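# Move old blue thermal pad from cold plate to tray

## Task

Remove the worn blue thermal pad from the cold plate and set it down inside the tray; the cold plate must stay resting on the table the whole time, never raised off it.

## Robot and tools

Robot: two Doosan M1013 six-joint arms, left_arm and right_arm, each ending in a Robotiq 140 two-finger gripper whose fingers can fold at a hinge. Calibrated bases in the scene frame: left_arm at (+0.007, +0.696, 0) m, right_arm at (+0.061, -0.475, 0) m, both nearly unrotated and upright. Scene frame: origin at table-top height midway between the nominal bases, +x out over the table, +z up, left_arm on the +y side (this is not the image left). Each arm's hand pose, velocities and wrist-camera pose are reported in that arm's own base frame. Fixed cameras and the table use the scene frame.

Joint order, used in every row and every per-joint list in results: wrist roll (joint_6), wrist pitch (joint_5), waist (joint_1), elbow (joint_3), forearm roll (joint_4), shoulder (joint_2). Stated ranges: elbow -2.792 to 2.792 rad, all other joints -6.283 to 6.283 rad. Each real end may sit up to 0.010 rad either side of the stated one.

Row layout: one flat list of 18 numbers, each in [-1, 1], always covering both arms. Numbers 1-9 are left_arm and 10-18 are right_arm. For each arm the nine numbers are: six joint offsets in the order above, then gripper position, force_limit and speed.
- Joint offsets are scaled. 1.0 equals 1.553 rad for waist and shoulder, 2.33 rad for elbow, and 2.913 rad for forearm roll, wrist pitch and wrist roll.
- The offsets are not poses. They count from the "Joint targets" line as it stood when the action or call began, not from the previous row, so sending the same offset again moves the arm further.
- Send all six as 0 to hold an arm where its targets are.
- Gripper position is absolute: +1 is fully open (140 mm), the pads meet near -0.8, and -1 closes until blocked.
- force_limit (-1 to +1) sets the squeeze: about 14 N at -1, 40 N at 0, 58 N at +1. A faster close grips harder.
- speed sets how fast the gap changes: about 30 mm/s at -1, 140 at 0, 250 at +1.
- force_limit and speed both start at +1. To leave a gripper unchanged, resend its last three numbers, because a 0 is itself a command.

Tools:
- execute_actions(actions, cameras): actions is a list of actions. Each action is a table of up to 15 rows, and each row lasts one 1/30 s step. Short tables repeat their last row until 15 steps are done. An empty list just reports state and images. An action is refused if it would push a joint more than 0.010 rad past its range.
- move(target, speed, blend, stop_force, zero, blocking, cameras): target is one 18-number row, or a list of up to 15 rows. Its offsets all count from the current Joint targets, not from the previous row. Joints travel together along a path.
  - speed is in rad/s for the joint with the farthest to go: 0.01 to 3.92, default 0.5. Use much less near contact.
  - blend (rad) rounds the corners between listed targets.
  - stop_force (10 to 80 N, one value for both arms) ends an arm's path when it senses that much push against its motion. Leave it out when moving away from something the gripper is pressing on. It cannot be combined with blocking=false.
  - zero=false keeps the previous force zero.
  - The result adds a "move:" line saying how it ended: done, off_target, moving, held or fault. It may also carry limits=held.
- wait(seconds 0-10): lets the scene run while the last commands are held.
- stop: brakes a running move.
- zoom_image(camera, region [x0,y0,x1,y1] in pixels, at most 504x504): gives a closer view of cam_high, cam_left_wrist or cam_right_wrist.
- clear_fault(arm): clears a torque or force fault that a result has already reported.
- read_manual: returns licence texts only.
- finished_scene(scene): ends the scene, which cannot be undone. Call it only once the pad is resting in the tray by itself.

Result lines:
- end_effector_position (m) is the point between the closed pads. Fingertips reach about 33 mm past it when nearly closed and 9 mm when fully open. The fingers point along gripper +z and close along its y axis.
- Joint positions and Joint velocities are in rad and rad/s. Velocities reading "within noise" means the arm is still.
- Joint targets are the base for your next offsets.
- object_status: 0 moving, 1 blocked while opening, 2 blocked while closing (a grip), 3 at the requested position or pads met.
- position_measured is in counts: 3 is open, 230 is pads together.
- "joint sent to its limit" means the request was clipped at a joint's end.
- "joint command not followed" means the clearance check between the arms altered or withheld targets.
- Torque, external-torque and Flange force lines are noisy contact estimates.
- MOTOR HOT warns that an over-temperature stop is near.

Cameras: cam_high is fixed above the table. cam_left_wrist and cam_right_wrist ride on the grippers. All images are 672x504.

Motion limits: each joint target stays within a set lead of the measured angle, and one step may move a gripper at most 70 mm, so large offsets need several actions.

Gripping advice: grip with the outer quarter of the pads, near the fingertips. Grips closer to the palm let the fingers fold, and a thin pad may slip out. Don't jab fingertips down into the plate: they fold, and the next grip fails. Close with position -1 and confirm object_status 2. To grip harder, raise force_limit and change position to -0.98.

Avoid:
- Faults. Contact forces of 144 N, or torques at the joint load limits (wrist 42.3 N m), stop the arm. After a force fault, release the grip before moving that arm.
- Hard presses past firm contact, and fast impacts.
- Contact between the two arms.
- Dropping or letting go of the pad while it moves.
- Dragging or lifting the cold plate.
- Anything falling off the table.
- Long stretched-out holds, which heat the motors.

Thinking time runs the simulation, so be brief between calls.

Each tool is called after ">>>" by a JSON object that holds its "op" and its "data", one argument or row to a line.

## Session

>>> {"op": "execute_actions", "data": {
  "actions": []
}}

>>> {"op": "zoom_image", "data": {
  "camera": "cam_high",
  "region": [370, 180, 570, 380]
}}

Scene clock: 0.00 s.
left_arm: end_effector_position=(+0.3301, -0.2677, +0.1516) position_measured=3 object_status=3 end_effector_quat_wxyz=(-0.054, +0.754, +0.628, +0.186) | right_arm: end_effector_position=(+0.9945, +0.4530, +0.2431) position_measured=3 object_status=3 end_effector_quat_wxyz=(-0.461, +0.527, +0.603, +0.382)
Joint names: [wrist roll, wrist pitch, waist, elbow, forearm roll, shoulder]
Joint positions: left_arm=[-1.041 1.178 -1.039 2.182 0.381 -0.017] | right_arm=[-0.264 1.548 0.099 0.868 1.277 0.987]
Joint velocities: within noise
Joint torques (N m): no reading
External joint torques (N m): no reading
Flange force (N): no reading
Joint targets: left_arm=[-1.041 1.178 -1.039 2.182 0.381 -0.017] | right_arm=[-0.264 1.548 0.099 0.868 1.277 0.987]
Tool commands: left_gripper/position=+1.0 left_gripper/force_limit=+1.0 left_gripper/speed=+1.0 right_gripper/position=+1.0 right_gripper/force_limit=+1.0 right_gripper/speed=+1.0
camera_calibration:
cam_left_wrist: T_world_to_cam=[[0.966807, -0.191006, 0.169706, -0.386941], [-0.194538, -0.980886, 0.00427575, -0.195993], [0.165645, -0.037148, -0.985486, 0.230238], [0, 0, 0, 1]] pos_world=[0.297831, -0.257602, 0.293401]
cam_right_wrist: T_world_to_cam=[[0.989881, 0.13709, -0.0366417, -1.03869], [0.0518916, -0.590042, -0.805703, 0.418112], [-0.132074, 0.795648, -0.591185, 0.0598561], [0, 0, 0, 1]] pos_world=[1.01439, 0.341474, 0.334201]

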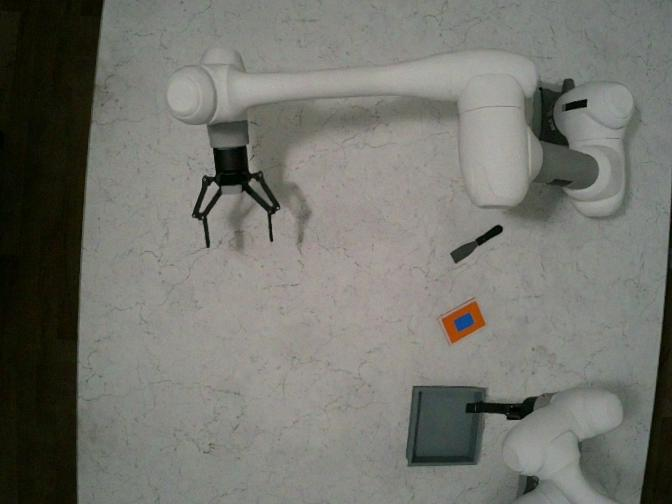

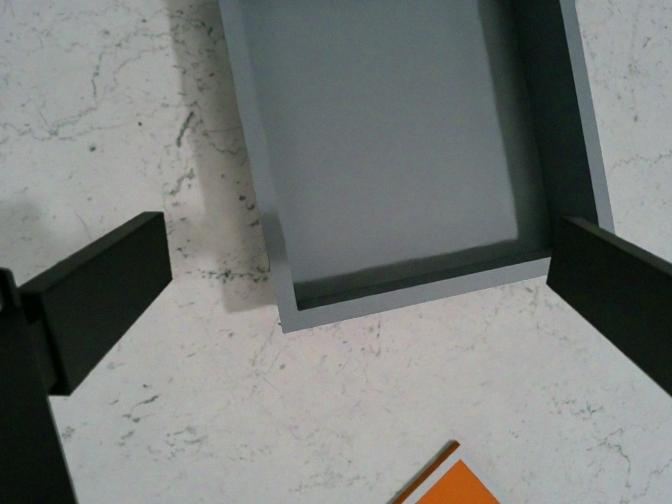

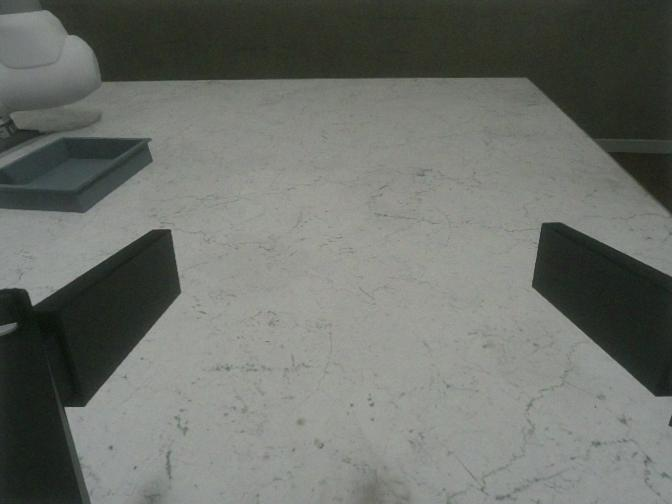

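Scaled by 2.520 from the camera's 672x504 image, which has a finer 960x720 frame.

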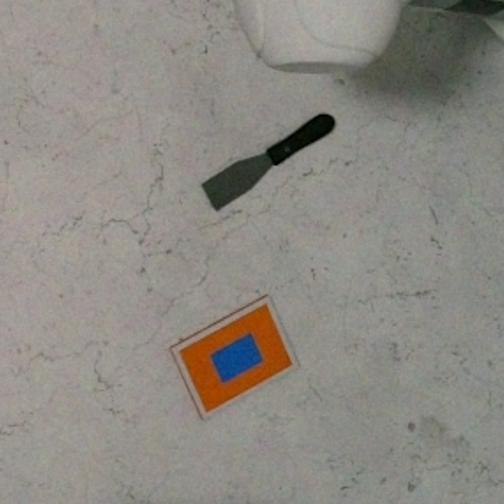

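>>> {"op": "move", "data": {
  "target": [0.3931,-0.0345,0.0314,-0.1459,-0.1308,0.154,1,1,1,-0.3391,-0.1793,0.5306,0.5395,-0.4384,-0.6414,1,1,1],
  "speed": 0.6
}}

Scene clock: 39.93 s.
left_arm: end_effector_position=(+0.3579, -0.4390, +0.1556) position_measured=3 object_status=3 end_effector_quat_wxyz=(-0.036, +0.932, +0.357, +0.041) | right_arm: end_effector_position=(+0.4221, +0.5300, +0.1836) position_measured=3 object_status=3 end_effector_quat_wxyz=(-0.135, +0.050, +0.983, +0.116)
Joint names: [wrist roll, wrist pitch, waist, elbow, forearm roll, shoulder]
Joint positions: left_arm=[-0.215 1.105 -1.004 1.937 0.106 0.156] | right_arm=[-0.954 1.183 0.675 1.747 0.384 0.29]
Joint velocities: within noise
Joint torques (N m): left_arm=[-0.09 0.13 -3.91 -37.6 4.15 -54.34] | right_arm=[0.29 0.43 4.33 -37.02 4.94 -70.41]
External joint torques (N m): left_arm=[0.09 0.03 3.94 0.59 -0.11 1.05] | right_arm=[-0.28 -0.12 -4.47 -1.82 -0.42 1.29]
Flange force (N): left_arm=[6.6 1.7 2.1] | right_arm=[-8.0 -0.6 -3.2]
Joint targets: left_arm=[-0.215 1.105 -1.004 1.937 0.106 0.156] | right_arm=[-0.954 1.183 0.675 1.747 0.384 0.290]
move: held (left_arm, right_arm; a check stopped the path); limits=held; left_arm: the wrist roll is farthest, 0.319 rad from its target; right_arm: the forearm roll is farthest, 0.384 rad from its target
joint command not followed: on one or more control steps a check withheld the commanded joint targets of the left arm, and it was not sent them on those steps.
cause: the commanded joint targets, or the way to them, would bring a part of the robot too close to another arm (a part of this arm just beyond the wrist pitch and a part of the right arm just beyond the forearm roll, at the place that arm was heading or pushing toward when its own hold began).
joint command not followed: on one or more control steps a check withheld the commanded joint targets of the right arm, and it was not sent them on those steps.
cause: the commanded joint targets, or the way to them, would bring a part of the robot too close to another arm (a part of this arm just beyond the forearm roll and a part of the left arm just beyond the wrist pitch, along the way the arms are being sent, or toward where that arm still pushes).
camera_calibration:
cam_left_wrist: T_world_to_cam=[[0.682692, -0.730276, -0.0250649, -0.551978], [-0.701722, -0.664792, 0.2562, -0.0775455], [-0.20376, -0.157317, -0.966299, 0.299627], [0, 0, 0, 1]] pos_world=[0.383468, -0.407512, 0.295561]
cam_right_wrist: T_world_to_cam=[[0.147907, 0.964231, 0.219962, -0.615026], [0.985346, -0.162773, 0.0509708, -0.332466], [0.0849515, 0.209199, -0.974176, 0.177409], [0, 0, 0, 1]] pos_world=[0.40349, 0.501797, 0.325056]

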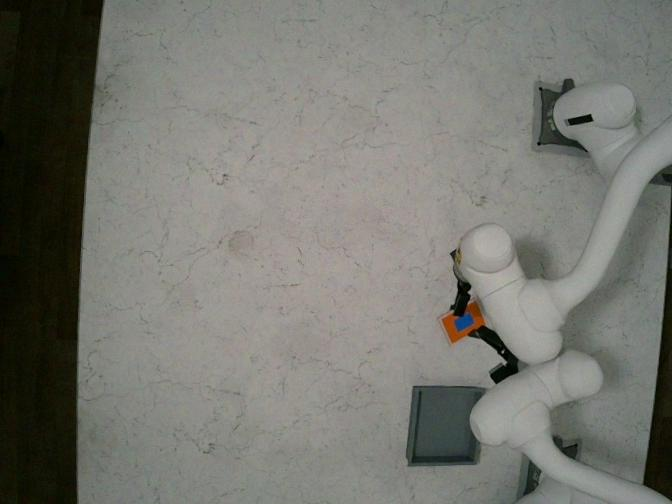

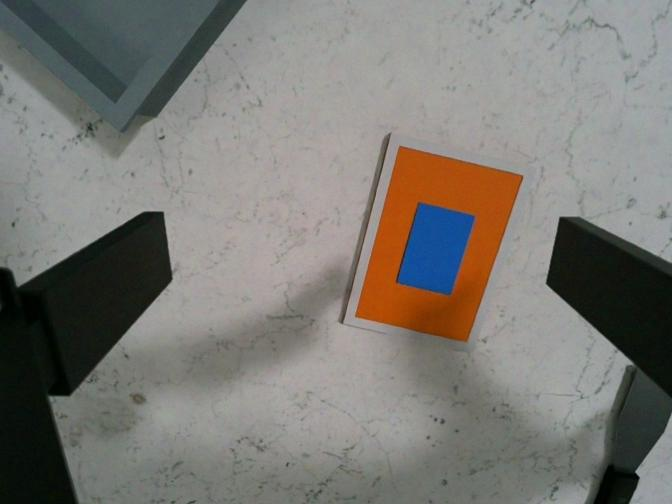

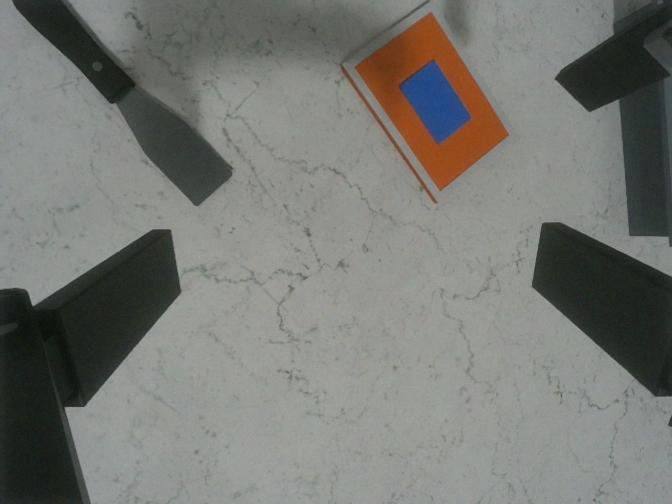

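>>> {"op": "move", "data": {
  "target": [
    [0.1907,-0.0301,0.1457,-0.0365,-0.091,0.1012,-1,1,0,0,0,0,0,0,0,-0.1,-1,0],
    [0.1907,-0.0301,0.1457,-0.0365,-0.091,0.1012,-1,1,0,-0.1048,-0.0908,0.1614,0.1842,-0.1318,-0.1565,-0.1,-1,0]
  ],
  "speed": 0.5
}}

>>> {"op": "zoom_image", "data": {
  "camera": "cam_high",
  "region": [400, 200, 540, 380]
}}

Scene clock: 97.13 s.
left_arm: end_effector_position=(+0.4506, -0.4578, +0.1000) position_measured=233 object_status=3 end_effector_quat_wxyz=(+0.018, +0.962, +0.266, -0.067) | right_arm: end_effector_position=(+0.2569, +0.3991, +0.0998) position_measured=141 object_status=3 end_effector_quat_wxyz=(+0.000, -0.302, +0.953, +0.000)
Joint names: [wrist roll, wrist pitch, waist, elbow, forearm roll, shoulder]
Joint positions: left_arm=[0.34 1.018 -0.777 1.852 -0.159 0.313] | right_arm=[-1.26 0.918 0.926 2.176 0 0.047]
Joint velocities: within noise
Joint torques (N m): left_arm=[-0.1 0.07 -3.85 -35.14 3.49 -68.47] | right_arm=[0.33 0.08 4.89 -32.02 3.42 -40.18]
External joint torques (N m): left_arm=[0.1 0.04 3.84 0.34 -0.2 1.32] | right_arm=[-0.33 -0.05 -4.87 -2.21 0.12 0.94]
Flange force (N): left_arm=[6.3 -0.4 0.6] | right_arm=[-8.1 -8.5 -0.9]
Joint targets: left_arm=[0.340 1.018 -0.777 1.852 -0.159 0.313] | right_arm=[-1.260 0.918 0.926 2.176 0.000 0.047]
move: done
camera_calibration:
cam_left_wrist: T_world_to_cam=[[0.531136, -0.847249, 0.00791884, -0.618816], [-0.744704, -0.462353, 0.481296, 0.0788029], [-0.404117, -0.261531, -0.876522, 0.295453], [0, 0, 0, 1]] pos_world=[0.506758, -0.410587, 0.225944]
cam_right_wrist: T_world_to_cam=[[-0.563752, 0.825861, 0.0117167, -0.187086], [0.779664, 0.527428, 0.337555, -0.437999], [0.272594, 0.199433, -0.941233, 0.0895784], [0, 0, 0, 1]] pos_world=[0.211603, 0.367656, 0.234355]

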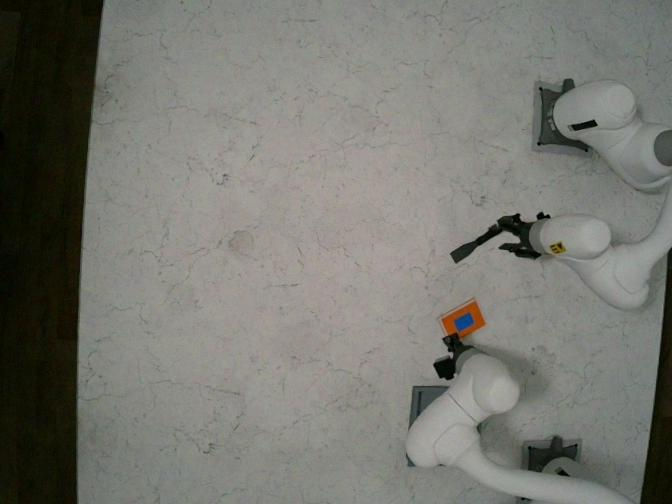

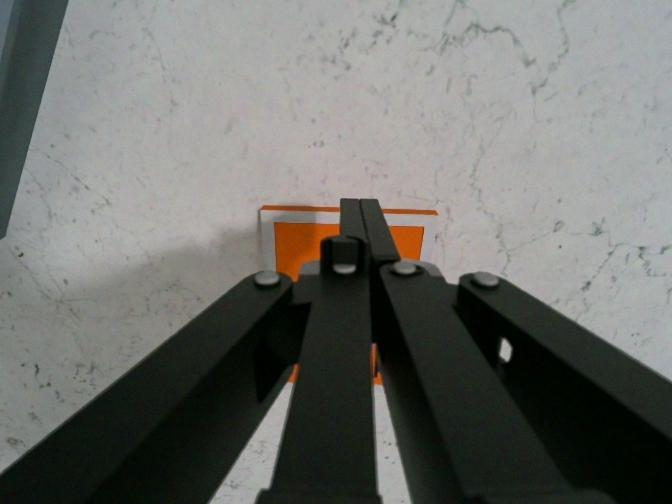

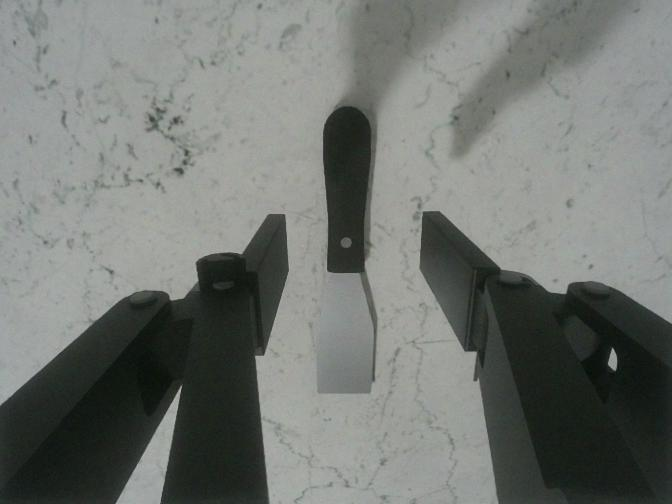

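Scaled by 2.800 from the camera's 672x504 image, which has a finer 960x720 frame.

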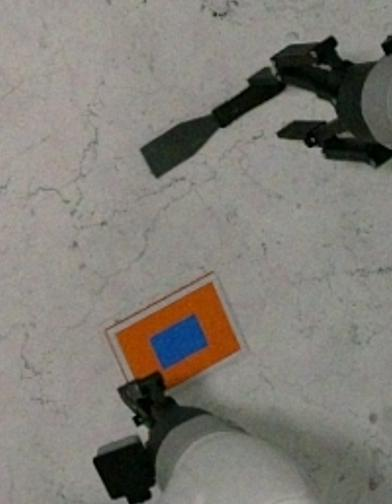

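>>> {"op": "move", "data": {
  "target": [
    [0,0,0.0057,0,0,0,-1,1,0,0,-0.0245,0,0.0123,0,0.0275,-0.1,-1,0],
    [0.0078,-0.0386,0.0057,0.0203,-0.0045,0.0426,-1,1,0,0,-0.049,0,0.0246,0,0.0549,-1,1,-1]
  ],
  "speed": 0.1
}}

>>> {"op": "wait", "data": {
  "seconds": 1,
  "cameras": ["cam_right_wrist"]
}}

Scene clock: 115.63 s.
left_arm: end_effector_position=(+0.4548, -0.4540, +0.0357) position_measured=233 object_status=3 end_effector_quat_wxyz=(+0.019, +0.960, +0.270, -0.067) | right_arm: end_effector_position=(+0.2568, +0.3991, +0.0354) position_measured=200 object_status=0 end_effector_quat_wxyz=(+0.000, -0.302, +0.953, +0.000)
Joint names: [wrist roll, wrist pitch, waist, elbow, forearm roll, shoulder]
Joint positions: left_arm=[0.363 0.905 -0.768 1.9 -0.172 0.379] | right_arm=[-1.26 0.775 0.926 2.234 0 0.132]
Joint velocities: within noise
Joint torques (N m): left_arm=[-0.1 -0.61 -4.54 -28.92 3.18 -65.57] | right_arm=[0.3 -0.38 4.97 -24.82 3.55 -40.01]
External joint torques (N m): left_arm=[0.1 0.72 4.54 -2.84 -0.16 -5.08] | right_arm=[-0.3 0.41 -4.93 -5.09 -0.46 -3.83]
Flange force (N): left_arm=[5.6 -2.2 -9.5] | right_arm=[-6.6 -9.2 -10.5]
Joint targets: left_arm=[0.363 0.905 -0.768 1.900 -0.172 0.379] | right_arm=[-1.260 0.775 0.926 2.234 0.000 0.132]
move: done
camera_calibration:
cam_left_wrist: T_world_to_cam=[[0.538791, -0.842398, 0.00832017, -0.618661], [-0.740645, -0.468958, 0.481169, 0.109818], [-0.401434, -0.265412, -0.876588, 0.238809], [0, 0, 0, 1]] pos_world=[0.510531, -0.406276, 0.161644]
cam_right_wrist: T_world_to_cam=[[-0.563761, 0.825854, 0.0117416, -0.186305], [0.779618, 0.527397, 0.33771, -0.416135], [0.272707, 0.199542, -0.941177, 0.0289368], [0, 0, 0, 1]] pos_world=[0.211503, 0.367555, 0.169955]

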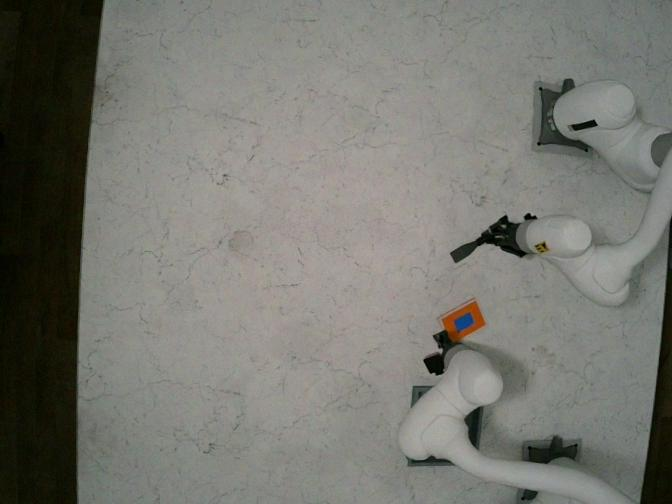

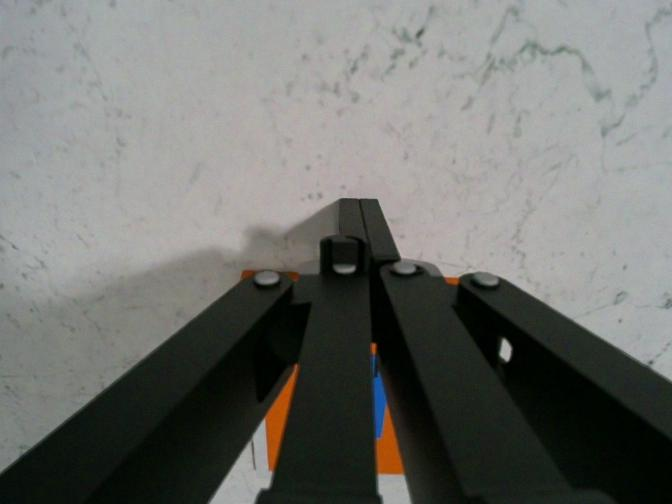

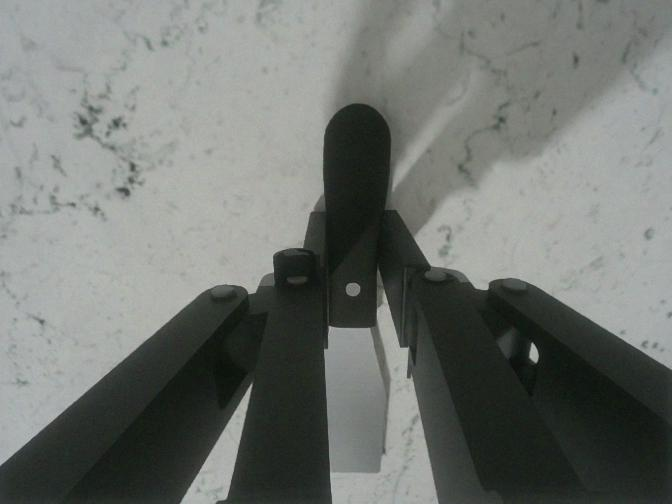

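Scene clock: 116.63 s.
left_arm: end_effector_position=(+0.4548, -0.4540, +0.0357) position_measured=233 object_status=3 end_effector_quat_wxyz=(+0.019, +0.960, +0.270, -0.067) | right_arm: end_effector_position=(+0.2568, +0.3991, +0.0354) position_measured=200 object_status=2 end_effector_quat_wxyz=(+0.000, -0.302, +0.953, +0.000)
Joint names: [wrist roll, wrist pitch, waist, elbow, forearm roll, shoulder]
Joint positions: left_arm=[0.363 0.905 -0.768 1.9 -0.172 0.379] | right_arm=[-1.26 0.775 0.926 2.234 0 0.132]
Joint velocities: within noise
Joint torques (N m): left_arm=[-0.1 -0.63 -4.33 -29.06 3.2 -65.48] | right_arm=[0.29 -0.43 5.06 -25.18 3.54 -40]
External joint torques (N m): left_arm=[0.1 0.75 4.33 -2.74 -0.18 -5.27] | right_arm=[-0.29 0.47 -5.06 -4.87 -0.44 -3.99]
Flange force (N): left_arm=[5.1 -2.6 -9.6] | right_arm=[-6.1 -9.7 -10.7]
Joint targets: left_arm=[0.363 0.905 -0.768 1.900 -0.172 0.379] | right_arm=[-1.260 0.775 0.926 2.234 0.000 0.132]
Tool commands: left_gripper/position=-1.0 left_gripper/force_limit=+1.0 left_gripper/speed=+0.0 right_gripper/position=-1.0 right_gripper/force_limit=+1.0 right_gripper/speed=-1.0
wait: 1.00 s; at rest by 0.17 s
camera_calibration:
cam_right_wrist: T_world_to_cam=[[-0.563761, 0.825854, 0.0117414, -0.186305], [0.779618, 0.527397, 0.33771, -0.416135], [0.272707, 0.199542, -0.941177, 0.0289368], [0, 0, 0, 1]] pos_world=[0.211503, 0.367555, 0.169955]
Images, in order (width x height): cam_right_wrist 672x504.

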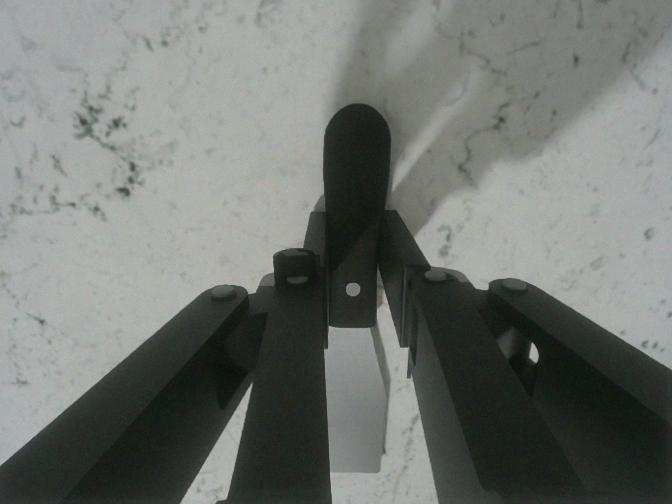

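>>> {"op": "move", "data": {
  "target": [
    [0,0,0,0,0,0,-1,1,0,0,0.049,0,-0.0246,0,-0.0549,-1,1,-1],
    [0,0,0,0,0,0,-1,1,0,0.0878,0.1177,0.1516,-0.1608,0.0474,0.1321,-1,1,-1]
  ],
  "speed": [0.12,0.3]
}}

>>> {"op": "zoom_image", "data": {
  "camera": "cam_right_wrist",
  "region": [230, 300, 450, 504]
}}

>>> {"op": "zoom_image", "data": {
  "camera": "cam_high",
  "region": [420, 270, 540, 390]
}}

Scene clock: 153.77 s.
left_arm: end_effector_position=(+0.4548, -0.4540, +0.0357) position_measured=233 object_status=3 end_effector_quat_wxyz=(+0.019, +0.960, +0.270, -0.067) | right_arm: end_effector_position=(+0.1704, +0.5832, +0.0849) position_measured=200 object_status=2 end_effector_quat_wxyz=(-0.101, -0.257, +0.961, -0.027)
Joint names: [wrist roll, wrist pitch, waist, elbow, forearm roll, shoulder]
Joint positions: left_arm=[0.363 0.905 -0.768 1.9 -0.172 0.379] | right_arm=[-1.004 1.118 1.161 1.859 0.138 0.338]
Joint velocities: within noise
Joint torques (N m): left_arm=[-0.07 -0.66 -4.42 -28.95 3.11 -65.47] | right_arm=[0.36 0.66 3.28 -32.11 4.08 -70.4]
External joint torques (N m): left_arm=[0.07 0.77 4.42 -2.87 -0.09 -5.26] | right_arm=[-0.36 -0.11 -3.32 -2.32 -0.26 0.77]
Flange force (N): left_arm=[5.3 -2.3 -9.8] | right_arm=[-7.3 -0.9 -2.3]
Joint targets: left_arm=[0.363 0.905 -0.768 1.900 -0.172 0.379] | right_arm=[-1.004 1.118 1.162 1.859 0.138 0.338]
move: done
camera_calibration:
cam_left_wrist: T_world_to_cam=[[0.538791, -0.842398, 0.00832017, -0.618661], [-0.740645, -0.468958, 0.481169, 0.109818], [-0.401434, -0.265412, -0.876588, 0.238809], [0, 0, 0, 1]] pos_world=[0.510531, -0.406276, 0.161644]
cam_right_wrist: T_world_to_cam=[[-0.484303, 0.874864, 0.00792868, -0.429473], [0.867491, 0.479005, 0.134212, -0.43203], [0.11362, 0.0718776, -0.990921, 0.168122], [0, 0, 0, 1]] pos_world=[0.147685, 0.570591, 0.227984]

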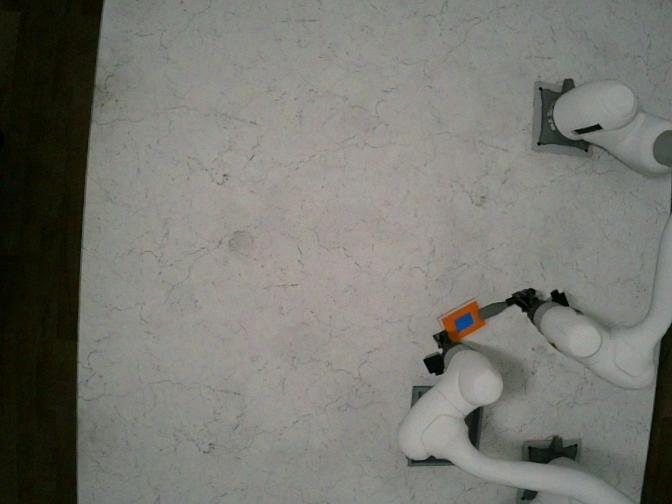

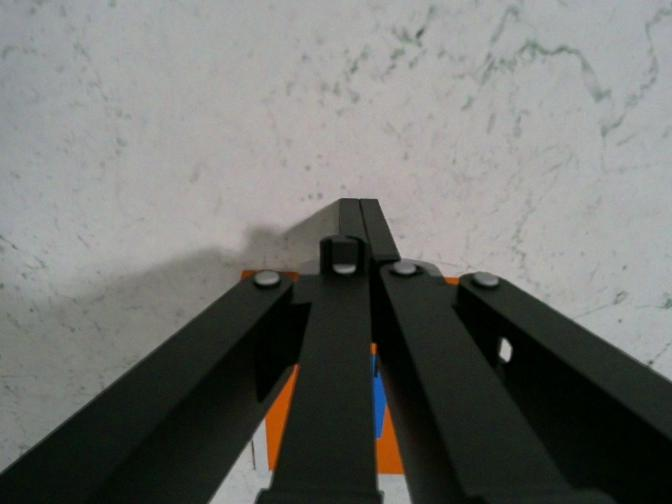

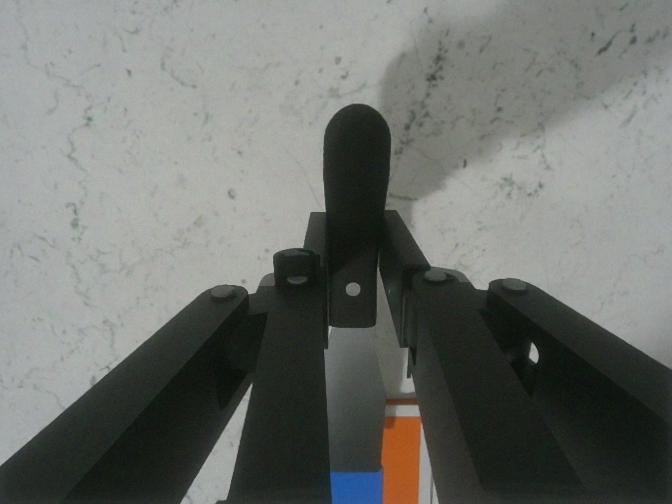

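Scaled by 2.291 from the camera's 672x504 image, which has a finer 960x720 frame.

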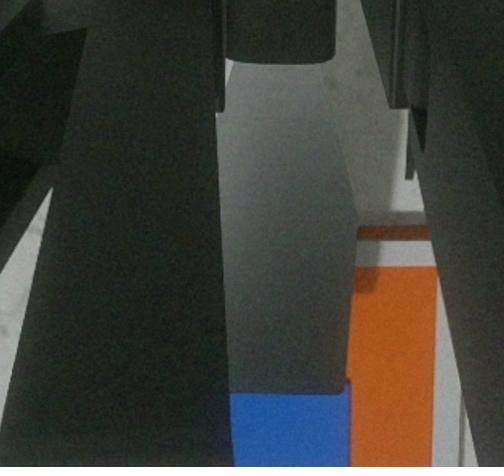

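Scaled by 4.200 from the camera's 672x504 image, which has a finer 960x720 frame.

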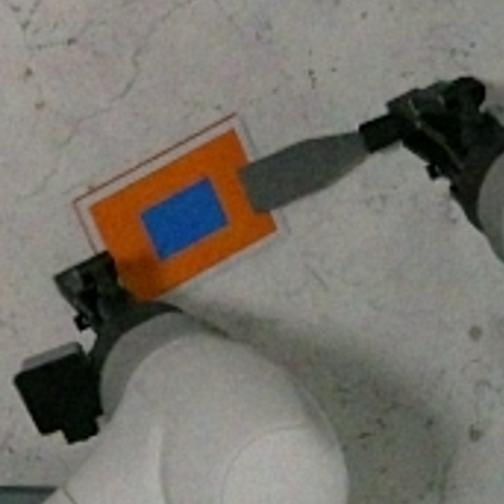

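>>> {"op": "move", "data": {
  "target": [0,0,0,0,0,0,-1,1,0,0.0004,-0.0146,0.0057,0.0134,0.0017,0.0066,-1,1,-1],
  "speed": 0.03,
  "stop_force": 10,
  "cameras": ["cam_right_wrist"]
}}

>>> {"op": "zoom_image", "data": {
  "camera": "cam_right_wrist",
  "region": [230, 300, 450, 504]
}}

Scene clock: 179.07 s.
left_arm: end_effector_position=(+0.4548, -0.4540, +0.0357) position_measured=233 object_status=3 end_effector_quat_wxyz=(+0.019, +0.960, +0.270, -0.067) | right_arm: end_effector_position=(+0.1618, +0.5780, +0.0642) position_measured=200 object_status=2 end_effector_quat_wxyz=(-0.101, -0.257, +0.961, -0.027)
Joint names: [wrist roll, wrist pitch, waist, elbow, forearm roll, shoulder]
Joint positions: left_arm=[0.363 0.905 -0.768 1.9 -0.172 0.379] | right_arm=[-1.003 1.076 1.17 1.89 0.143 0.348]
Joint velocities: within noise
Joint torques (N m): left_arm=[-0.1 -0.65 -4.36 -28.96 3.16 -65.1] | right_arm=[0.34 0.64 4.5 -31.68 3.81 -70.86]
External joint torques (N m): left_arm=[0.1 0.76 4.37 -2.85 -0.14 -5.63] | right_arm=[-0.34 -0.12 -4.53 -2.04 -0.07 1.26]
Flange force (N): left_arm=[5.0 -2.8 -10.1] | right_arm=[-8.6 -2.3 -1.7]
Joint targets: left_arm=[0.363 0.905 -0.768 1.900 -0.172 0.379] | right_arm=[-1.003 1.076 1.170 1.890 0.143 0.348]
move: done
camera_calibration:
cam_right_wrist: T_world_to_cam=[[-0.484277, 0.874874, 0.0083738, -0.429025], [0.867506, 0.478912, 0.13445, -0.419299], [0.113616, 0.0723753, -0.990885, 0.148676], [0, 0, 0, 1]] pos_world=[0.139085, 0.56539, 0.207288]
Images, in order (width x height): cam_right_wrist 672x504.

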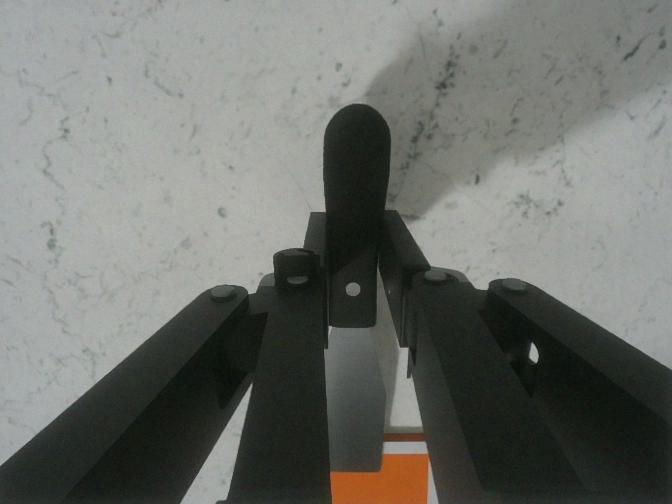

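Scaled by 2.291 from the camera's 672x504 image, which has a finer 960x720 frame.

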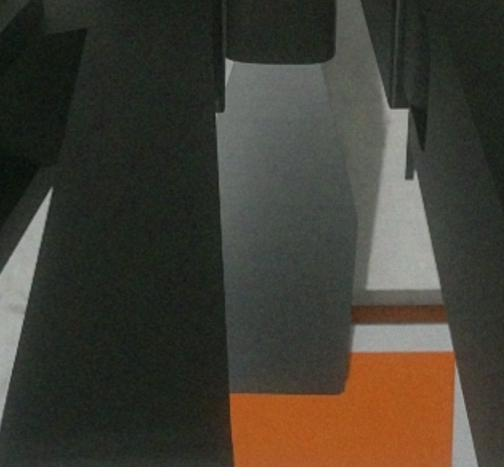

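>>> {"op": "move", "data": {
  "target": [0,0,0,0,0,0,-1,1,0,0,0,0,0,0,0.0042,-1,1,-1],
  "speed": 0.02,
  "stop_force": 10,
  "cameras": ["cam_right_wrist"]
}}

>>> {"op": "zoom_image", "data": {
  "camera": "cam_right_wrist",
  "region": [230, 300, 450, 504]
}}

Scene clock: 189.93 s.
left_arm: end_effector_position=(+0.4548, -0.4540, +0.0357) position_measured=233 object_status=3 end_effector_quat_wxyz=(+0.019, +0.960, +0.270, -0.067) | right_arm: end_effector_position=(+0.1616, +0.5775, +0.0603) position_measured=200 object_status=2 end_effector_quat_wxyz=(-0.103, -0.257, +0.960, -0.029)
Joint names: [wrist roll, wrist pitch, waist, elbow, forearm roll, shoulder]
Joint positions: left_arm=[0.363 0.905 -0.768 1.9 -0.172 0.379] | right_arm=[-1.003 1.076 1.17 1.89 0.143 0.354]
Joint velocities: within noise
Joint torques (N m): left_arm=[-0.11 -0.7 -4.21 -28.91 3.12 -65.18] | right_arm=[0.4 0.64 4.12 -30.94 3.72 -70.48]
External joint torques (N m): left_arm=[0.11 0.81 4.18 -2.84 -0.1 -5.42] | right_arm=[-0.4 -0.08 -4.03 -2.36 -0.01 0.25]
Flange force (N): left_arm=[4.9 -2.5 -10.0] | right_arm=[-7.4 -2.2 -2.8]
Joint targets: left_arm=[0.363 0.905 -0.768 1.900 -0.172 0.379] | right_arm=[-1.003 1.076 1.170 1.890 0.143 0.354]
move: done
camera_calibration:
cam_right_wrist: T_world_to_cam=[[-0.484244, 0.874923, 0.00430344, -0.428371], [0.867848, 0.479691, 0.12937, -0.418581], [0.111124, 0.0663812, -0.991587, 0.14882], [0, 0, 0, 1]] pos_world=[0.139291, 0.565702, 0.203563]
Images, in order (width x height): cam_right_wrist 672x504.

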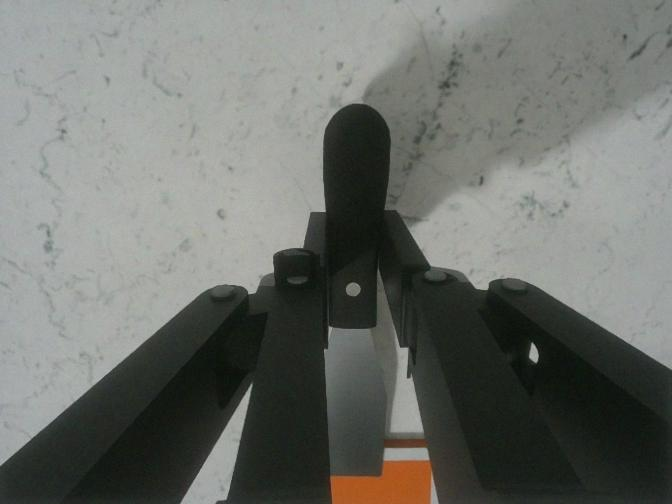

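Scaled by 2.291 from the camera's 672x504 image, which has a finer 960x720 frame.

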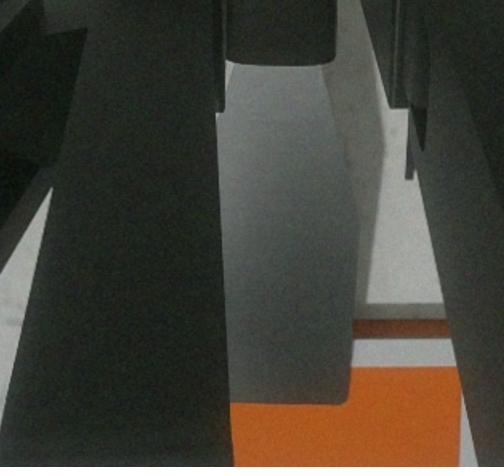

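>>> {"op": "move", "data": {
  "target": [
    [0,0,0,0,0,0,-1,1,0,-0.0117,0.0093,-0.0278,-0.0323,-0.0035,0.0322,-1,1,-1],
    [0,0,0,0,0,0,-1,1,0,-0.022,0.02,-0.0524,-0.0673,-0.0067,0.0661,-1,1,-1]
  ],
  "speed": 0.035,
  "stop_force": 60
}}

>>> {"op": "zoom_image", "data": {
  "camera": "cam_right_wrist",
  "region": [230, 300, 450, 504]
}}

>>> {"op": "zoom_image", "data": {
  "camera": "cam_high",
  "region": [420, 270, 540, 390]
}}

Scene clock: 205.23 s.
left_arm: end_effector_position=(+0.4548, -0.4540, +0.0357) position_measured=233 object_status=3 end_effector_quat_wxyz=(+0.019, +0.960, +0.270, -0.067) | right_arm: end_effector_position=(+0.2468, +0.6266, +0.0591) position_measured=200 object_status=2 end_effector_quat_wxyz=(-0.102, -0.257, +0.961, -0.028)
Joint names: [wrist roll, wrist pitch, waist, elbow, forearm roll, shoulder]
Joint positions: left_arm=[0.363 0.905 -0.768 1.9 -0.172 0.379] | right_arm=[-1.067 1.134 1.089 1.733 0.124 0.457]
Joint velocities: within noise
Joint torques (N m): left_arm=[-0.13 1.56 -11.97 -25.13 -0.12 -64.89] | right_arm=[0.24 -4.2 -1.5 -40.04 1.63 -82.52]
External joint torques (N m): left_arm=[0.13 -1.45 11.96 -6.67 3.14 -5.77] | right_arm=[-0.24 4.76 1.6 5.38 2.21 1.08]
Flange force (N): left_arm=[18.0 0.2 -11.5] | right_arm=[6.7 -2.1 -1.4]
Joint targets: left_arm=[0.363 0.905 -0.768 1.900 -0.172 0.379] | right_arm=[-1.067 1.134 1.089 1.733 0.124 0.457]
move: done
camera_calibration:
cam_left_wrist: T_world_to_cam=[[0.538791, -0.842398, 0.00832017, -0.618661], [-0.740645, -0.468958, 0.481169, 0.109818], [-0.401434, -0.265412, -0.876588, 0.238809], [0, 0, 0, 1]] pos_world=[0.510531, -0.406276, 0.161644]
cam_right_wrist: T_world_to_cam=[[-0.483571, 0.875279, 0.00684894, -0.430655], [0.868029, 0.478529, 0.132424, -0.515352], [0.112631, 0.0699816, -0.991169, 0.132252], [0, 0, 0, 1]] pos_world=[0.224193, 0.614299, 0.202279]

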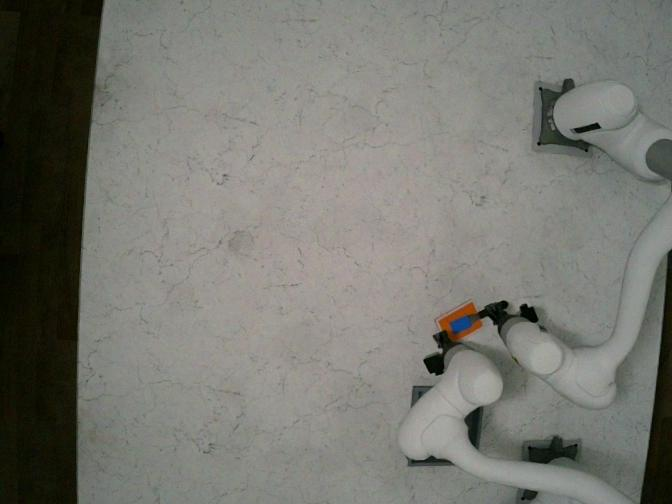

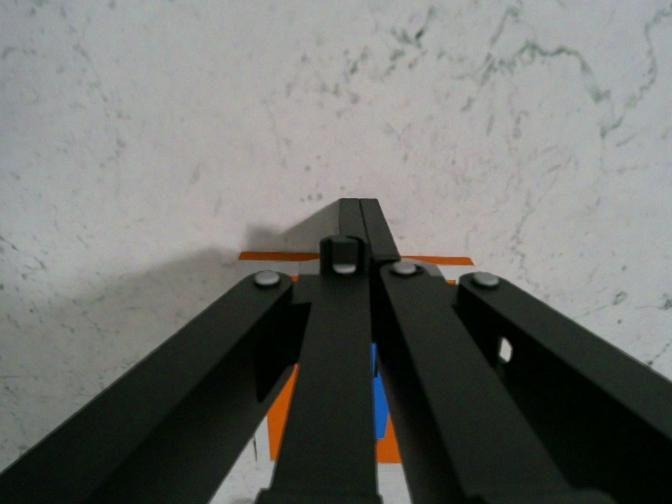

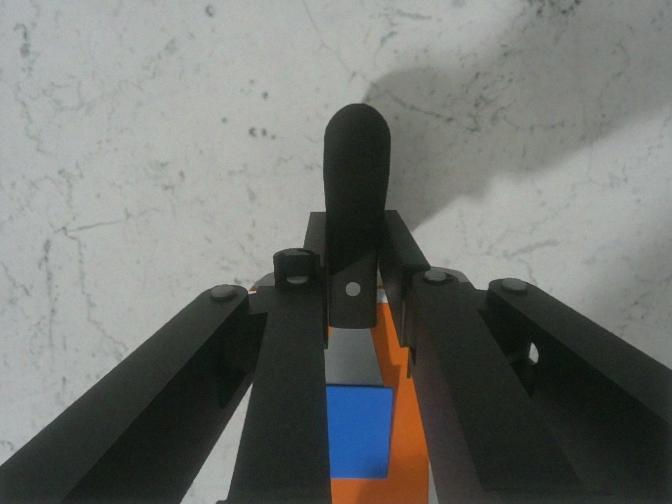

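Scaled by 2.291 from the camera's 672x504 image, which has a finer 960x720 frame.

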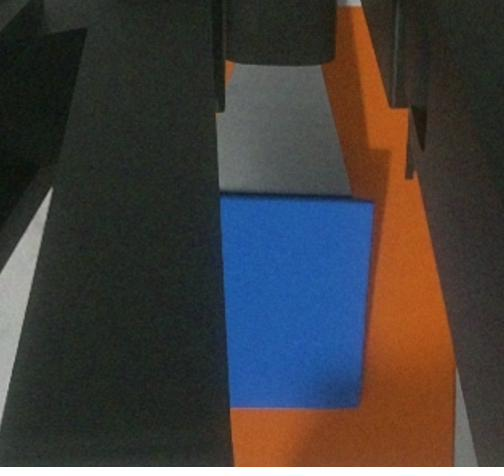

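Scaled by 4.200 from the camera's 672x504 image, which has a finer 960x720 frame.

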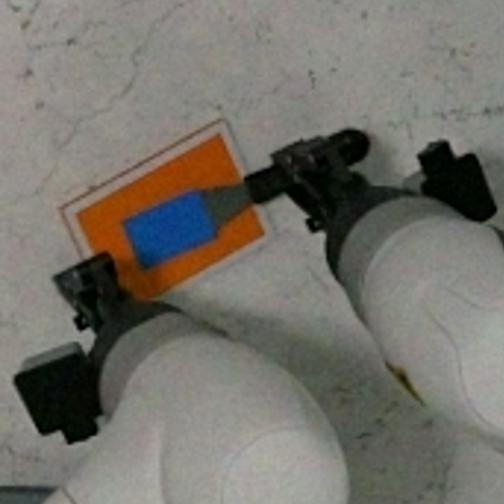

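>>> {"op": "move", "data": {
  "target": [0,0,0,0,0,0,-1,1,0,-0.0031,0.0038,-0.0074,-0.0114,-0.001,0.0106,-1,1,-1],
  "speed": 0.025,
  "stop_force": 60,
  "cameras": ["cam_right_wrist"]
}}

>>> {"op": "zoom_image", "data": {
  "camera": "cam_right_wrist",
  "region": [230, 300, 450, 504]
}}

Scene clock: 216.13 s.
left_arm: end_effector_position=(+0.4548, -0.4540, +0.0357) position_measured=233 object_status=3 end_effector_quat_wxyz=(+0.019, +0.960, +0.270, -0.067) | right_arm: end_effector_position=(+0.2602, +0.6340, +0.0592) position_measured=200 object_status=2 end_effector_quat_wxyz=(-0.102, -0.257, +0.961, -0.028)
Joint names: [wrist roll, wrist pitch, waist, elbow, forearm roll, shoulder]
Joint positions: left_arm=[0.363 0.905 -0.768 1.9 -0.172 0.379] | right_arm=[-1.076 1.145 1.077 1.707 0.121 0.474]
Joint velocities: within noise
Joint torques (N m): left_arm=[-0.13 1.28 -9.18 -25.49 1.15 -64.99] | right_arm=[0.29 -1.35 1.62 -35.67 3.02 -83.77]
External joint torques (N m): left_arm=[0.13 -1.17 9.17 -6.29 1.87 -5.69] | right_arm=[-0.29 1.92 -1.66 0.9 0.82 0.89]
Flange force (N): left_arm=[13.7 0.8 -10.8] | right_arm=[-1.7 -1.8 -1.9]
Joint targets: left_arm=[0.363 0.905 -0.768 1.900 -0.172 0.379] | right_arm=[-1.076 1.145 1.077 1.707 0.121 0.474]
move: done
camera_calibration:
cam_right_wrist: T_world_to_cam=[[-0.483667, 0.875224, 0.00701114, -0.430492], [0.867976, 0.478599, 0.132519, -0.530613], [0.112629, 0.0701806, -0.991156, 0.130096], [0, 0, 0, 1]] pos_world=[0.237692, 0.621598, 0.20228]
Images, in order (width x height): cam_right_wrist 672x504.

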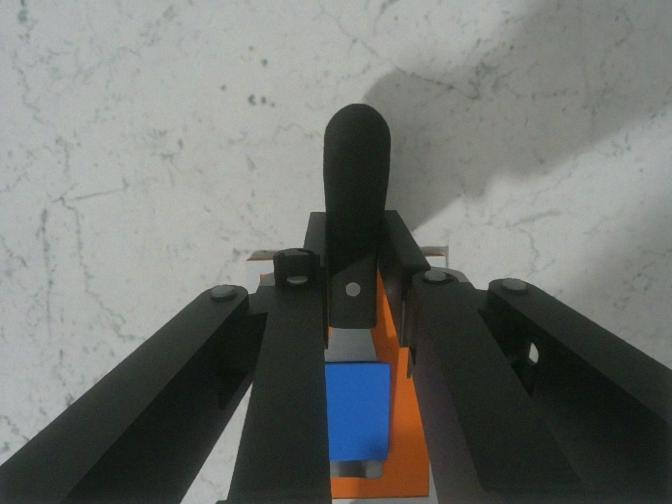

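Scaled by 2.291 from the camera's 672x504 image, which has a finer 960x720 frame.

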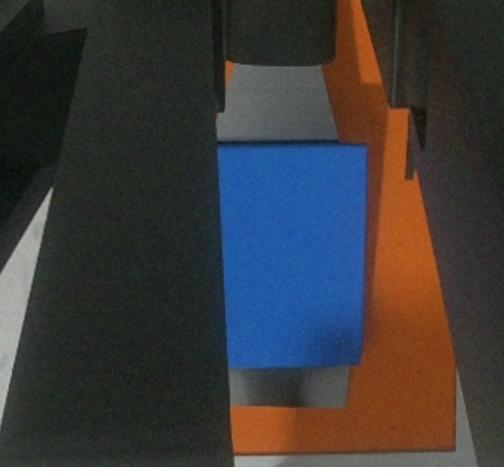

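>>> {"op": "move", "data": {
  "target": [
    [0,0,0,0,0,-0.161,-1,1,0,0,0,0,0,0,0,-1,1,-1],
    [0,0,0.8165,0,0,-0.161,-1,1,0,0,0,0,0,0,0,-1,1,-1]
  ],
  "speed": [0.15,0.8],
  "cameras": []
}}

>>> {"op": "move", "data": {
  "target": [
    [0,0,0,0,0,0,-1,1,0,0.041,-0.0599,0.0392,0.0459,-0.0415,-0.0752,-1,1,-1],
    [0,0,0,0,0,0,-1,1,0,0.041,-0.0153,0.0392,0.0172,-0.0415,-0.1158,-1,1,-1]
  ],
  "speed": [0.06,0.12]
}}

>>> {"op": "zoom_image", "data": {
  "camera": "cam_high",
  "region": [390, 280, 540, 480]
}}

Scene clock: 252.90 s.
left_arm: end_effector_position=(+0.5767, +0.3032, +0.1984) position_measured=233 object_status=3 end_effector_quat_wxyz=(+0.104, +0.617, +0.777, +0.072) | right_arm: end_effector_position=(+0.2602, +0.6340, +0.0592) position_measured=200 object_status=2 end_effector_quat_wxyz=(-0.102, -0.257, +0.961, -0.028)
Joint names: [wrist roll, wrist pitch, waist, elbow, forearm roll, shoulder]
Joint positions: left_arm=[0.363 0.905 0.5 1.9 -0.172 0.129] | right_arm=[-1.076 1.145 1.077 1.707 0.121 0.474]
Joint velocities: within noise
Joint torques (N m): left_arm=[-0.07 -0.63 -2.93 -39.05 3.77 -52.99] | right_arm=[0.34 0.36 4.41 -33 3.84 -83.77]
External joint torques (N m): left_arm=[0.09 0.05 2.82 0.54 -0.21 1.04] | right_arm=[-0.34 0.2 -4.44 -1.82 0.01 0.87]
Flange force (N): left_arm=[5.2 -1.0 0.8] | right_arm=[-7.4 -2.5 -2.3]
Joint targets: left_arm=[0.363 0.905 0.500 1.900 -0.172 0.129] | right_arm=[-1.076 1.145 1.077 1.707 0.121 0.474]
move: done
No camera images: "cameras" was empty.

Scene clock: 257.23 s.
left_arm: end_effector_position=(+0.5766, +0.3033, +0.1983) position_measured=233 object_status=3 end_effector_quat_wxyz=(+0.104, +0.617, +0.777, +0.072) | right_arm: end_effector_position=(+0.2529, +0.6302, +0.1604) position_measured=200 object_status=2 end_effector_quat_wxyz=(+0.000, -0.259, +0.966, +0.000)
Joint names: [wrist roll, wrist pitch, waist, elbow, forearm roll, shoulder]
Joint positions: left_arm=[0.363 0.905 0.5 1.9 -0.172 0.129] | right_arm=[-0.956 1.1 1.138 1.747 0 0.294]
Joint velocities: within noise
Joint torques (N m): left_arm=[-0.11 -0.63 -3.7 -39.12 3.79 -53.13] | right_arm=[0.32 0.14 4.59 -36.27 4.07 -70.93]
External joint torques (N m): left_arm=[0.12 0.05 3.7 0.63 -0.23 1.17] | right_arm=[-0.32 -0.1 -4.66 -1.63 -0.15 2.77]
Flange force (N): left_arm=[6.8 -1.4 0.8] | right_arm=[-9.9 -1.5 0.6]
Joint targets: left_arm=[0.363 0.905 0.500 1.900 -0.172 0.129] | right_arm=[-0.956 1.100 1.138 1.747 0.000 0.294]
move: done
camera_calibration:
cam_left_wrist: T_world_to_cam=[[0.93625, 0.247974, 0.248888, -0.655396], [0.12822, -0.900708, 0.415072, 0.119958], [0.327102, -0.356699, -0.875083, 0.238559], [0, 0, 0, 1]] pos_world=[0.5202, 0.355662, 0.322088]
cam_right_wrist: T_world_to_cam=[[-0.486762, 0.873455, 0.0118375, -0.430379], [0.824031, 0.454637, 0.338051, -0.542589], [0.289891, 0.174305, -0.941053, 0.113105], [0, 0, 0, 1]] pos_world=[0.20483, 0.602883, 0.294955]

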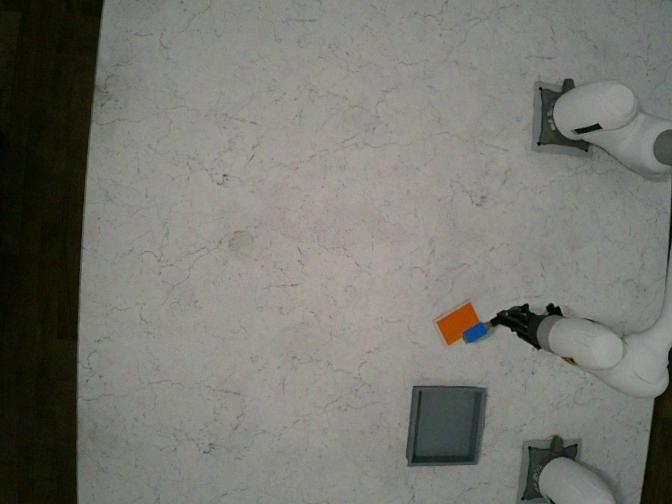

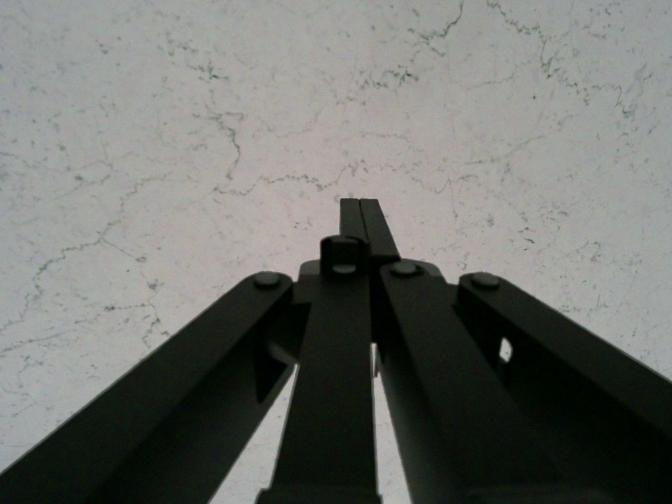

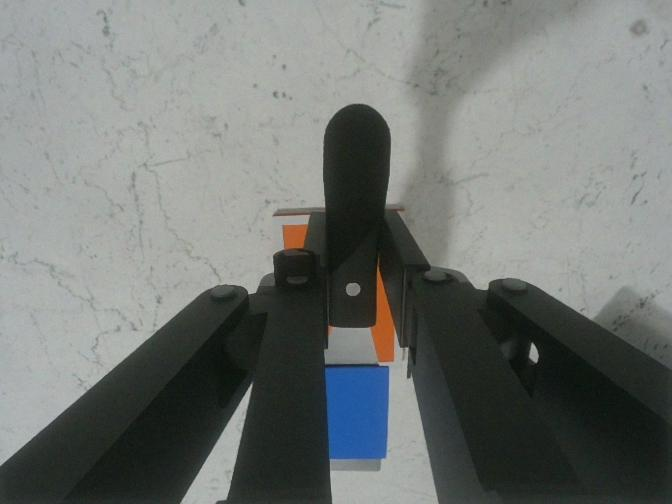

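Scaled by 2.520 from the camera's 672x504 image, which has a finer 960x720 frame.

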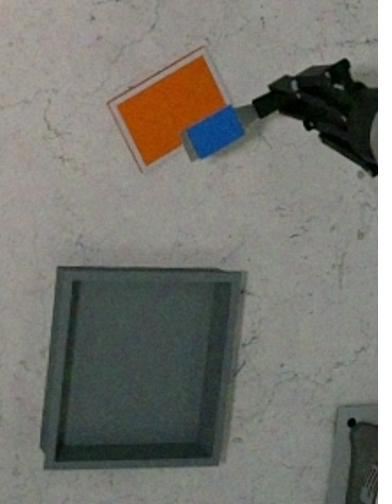

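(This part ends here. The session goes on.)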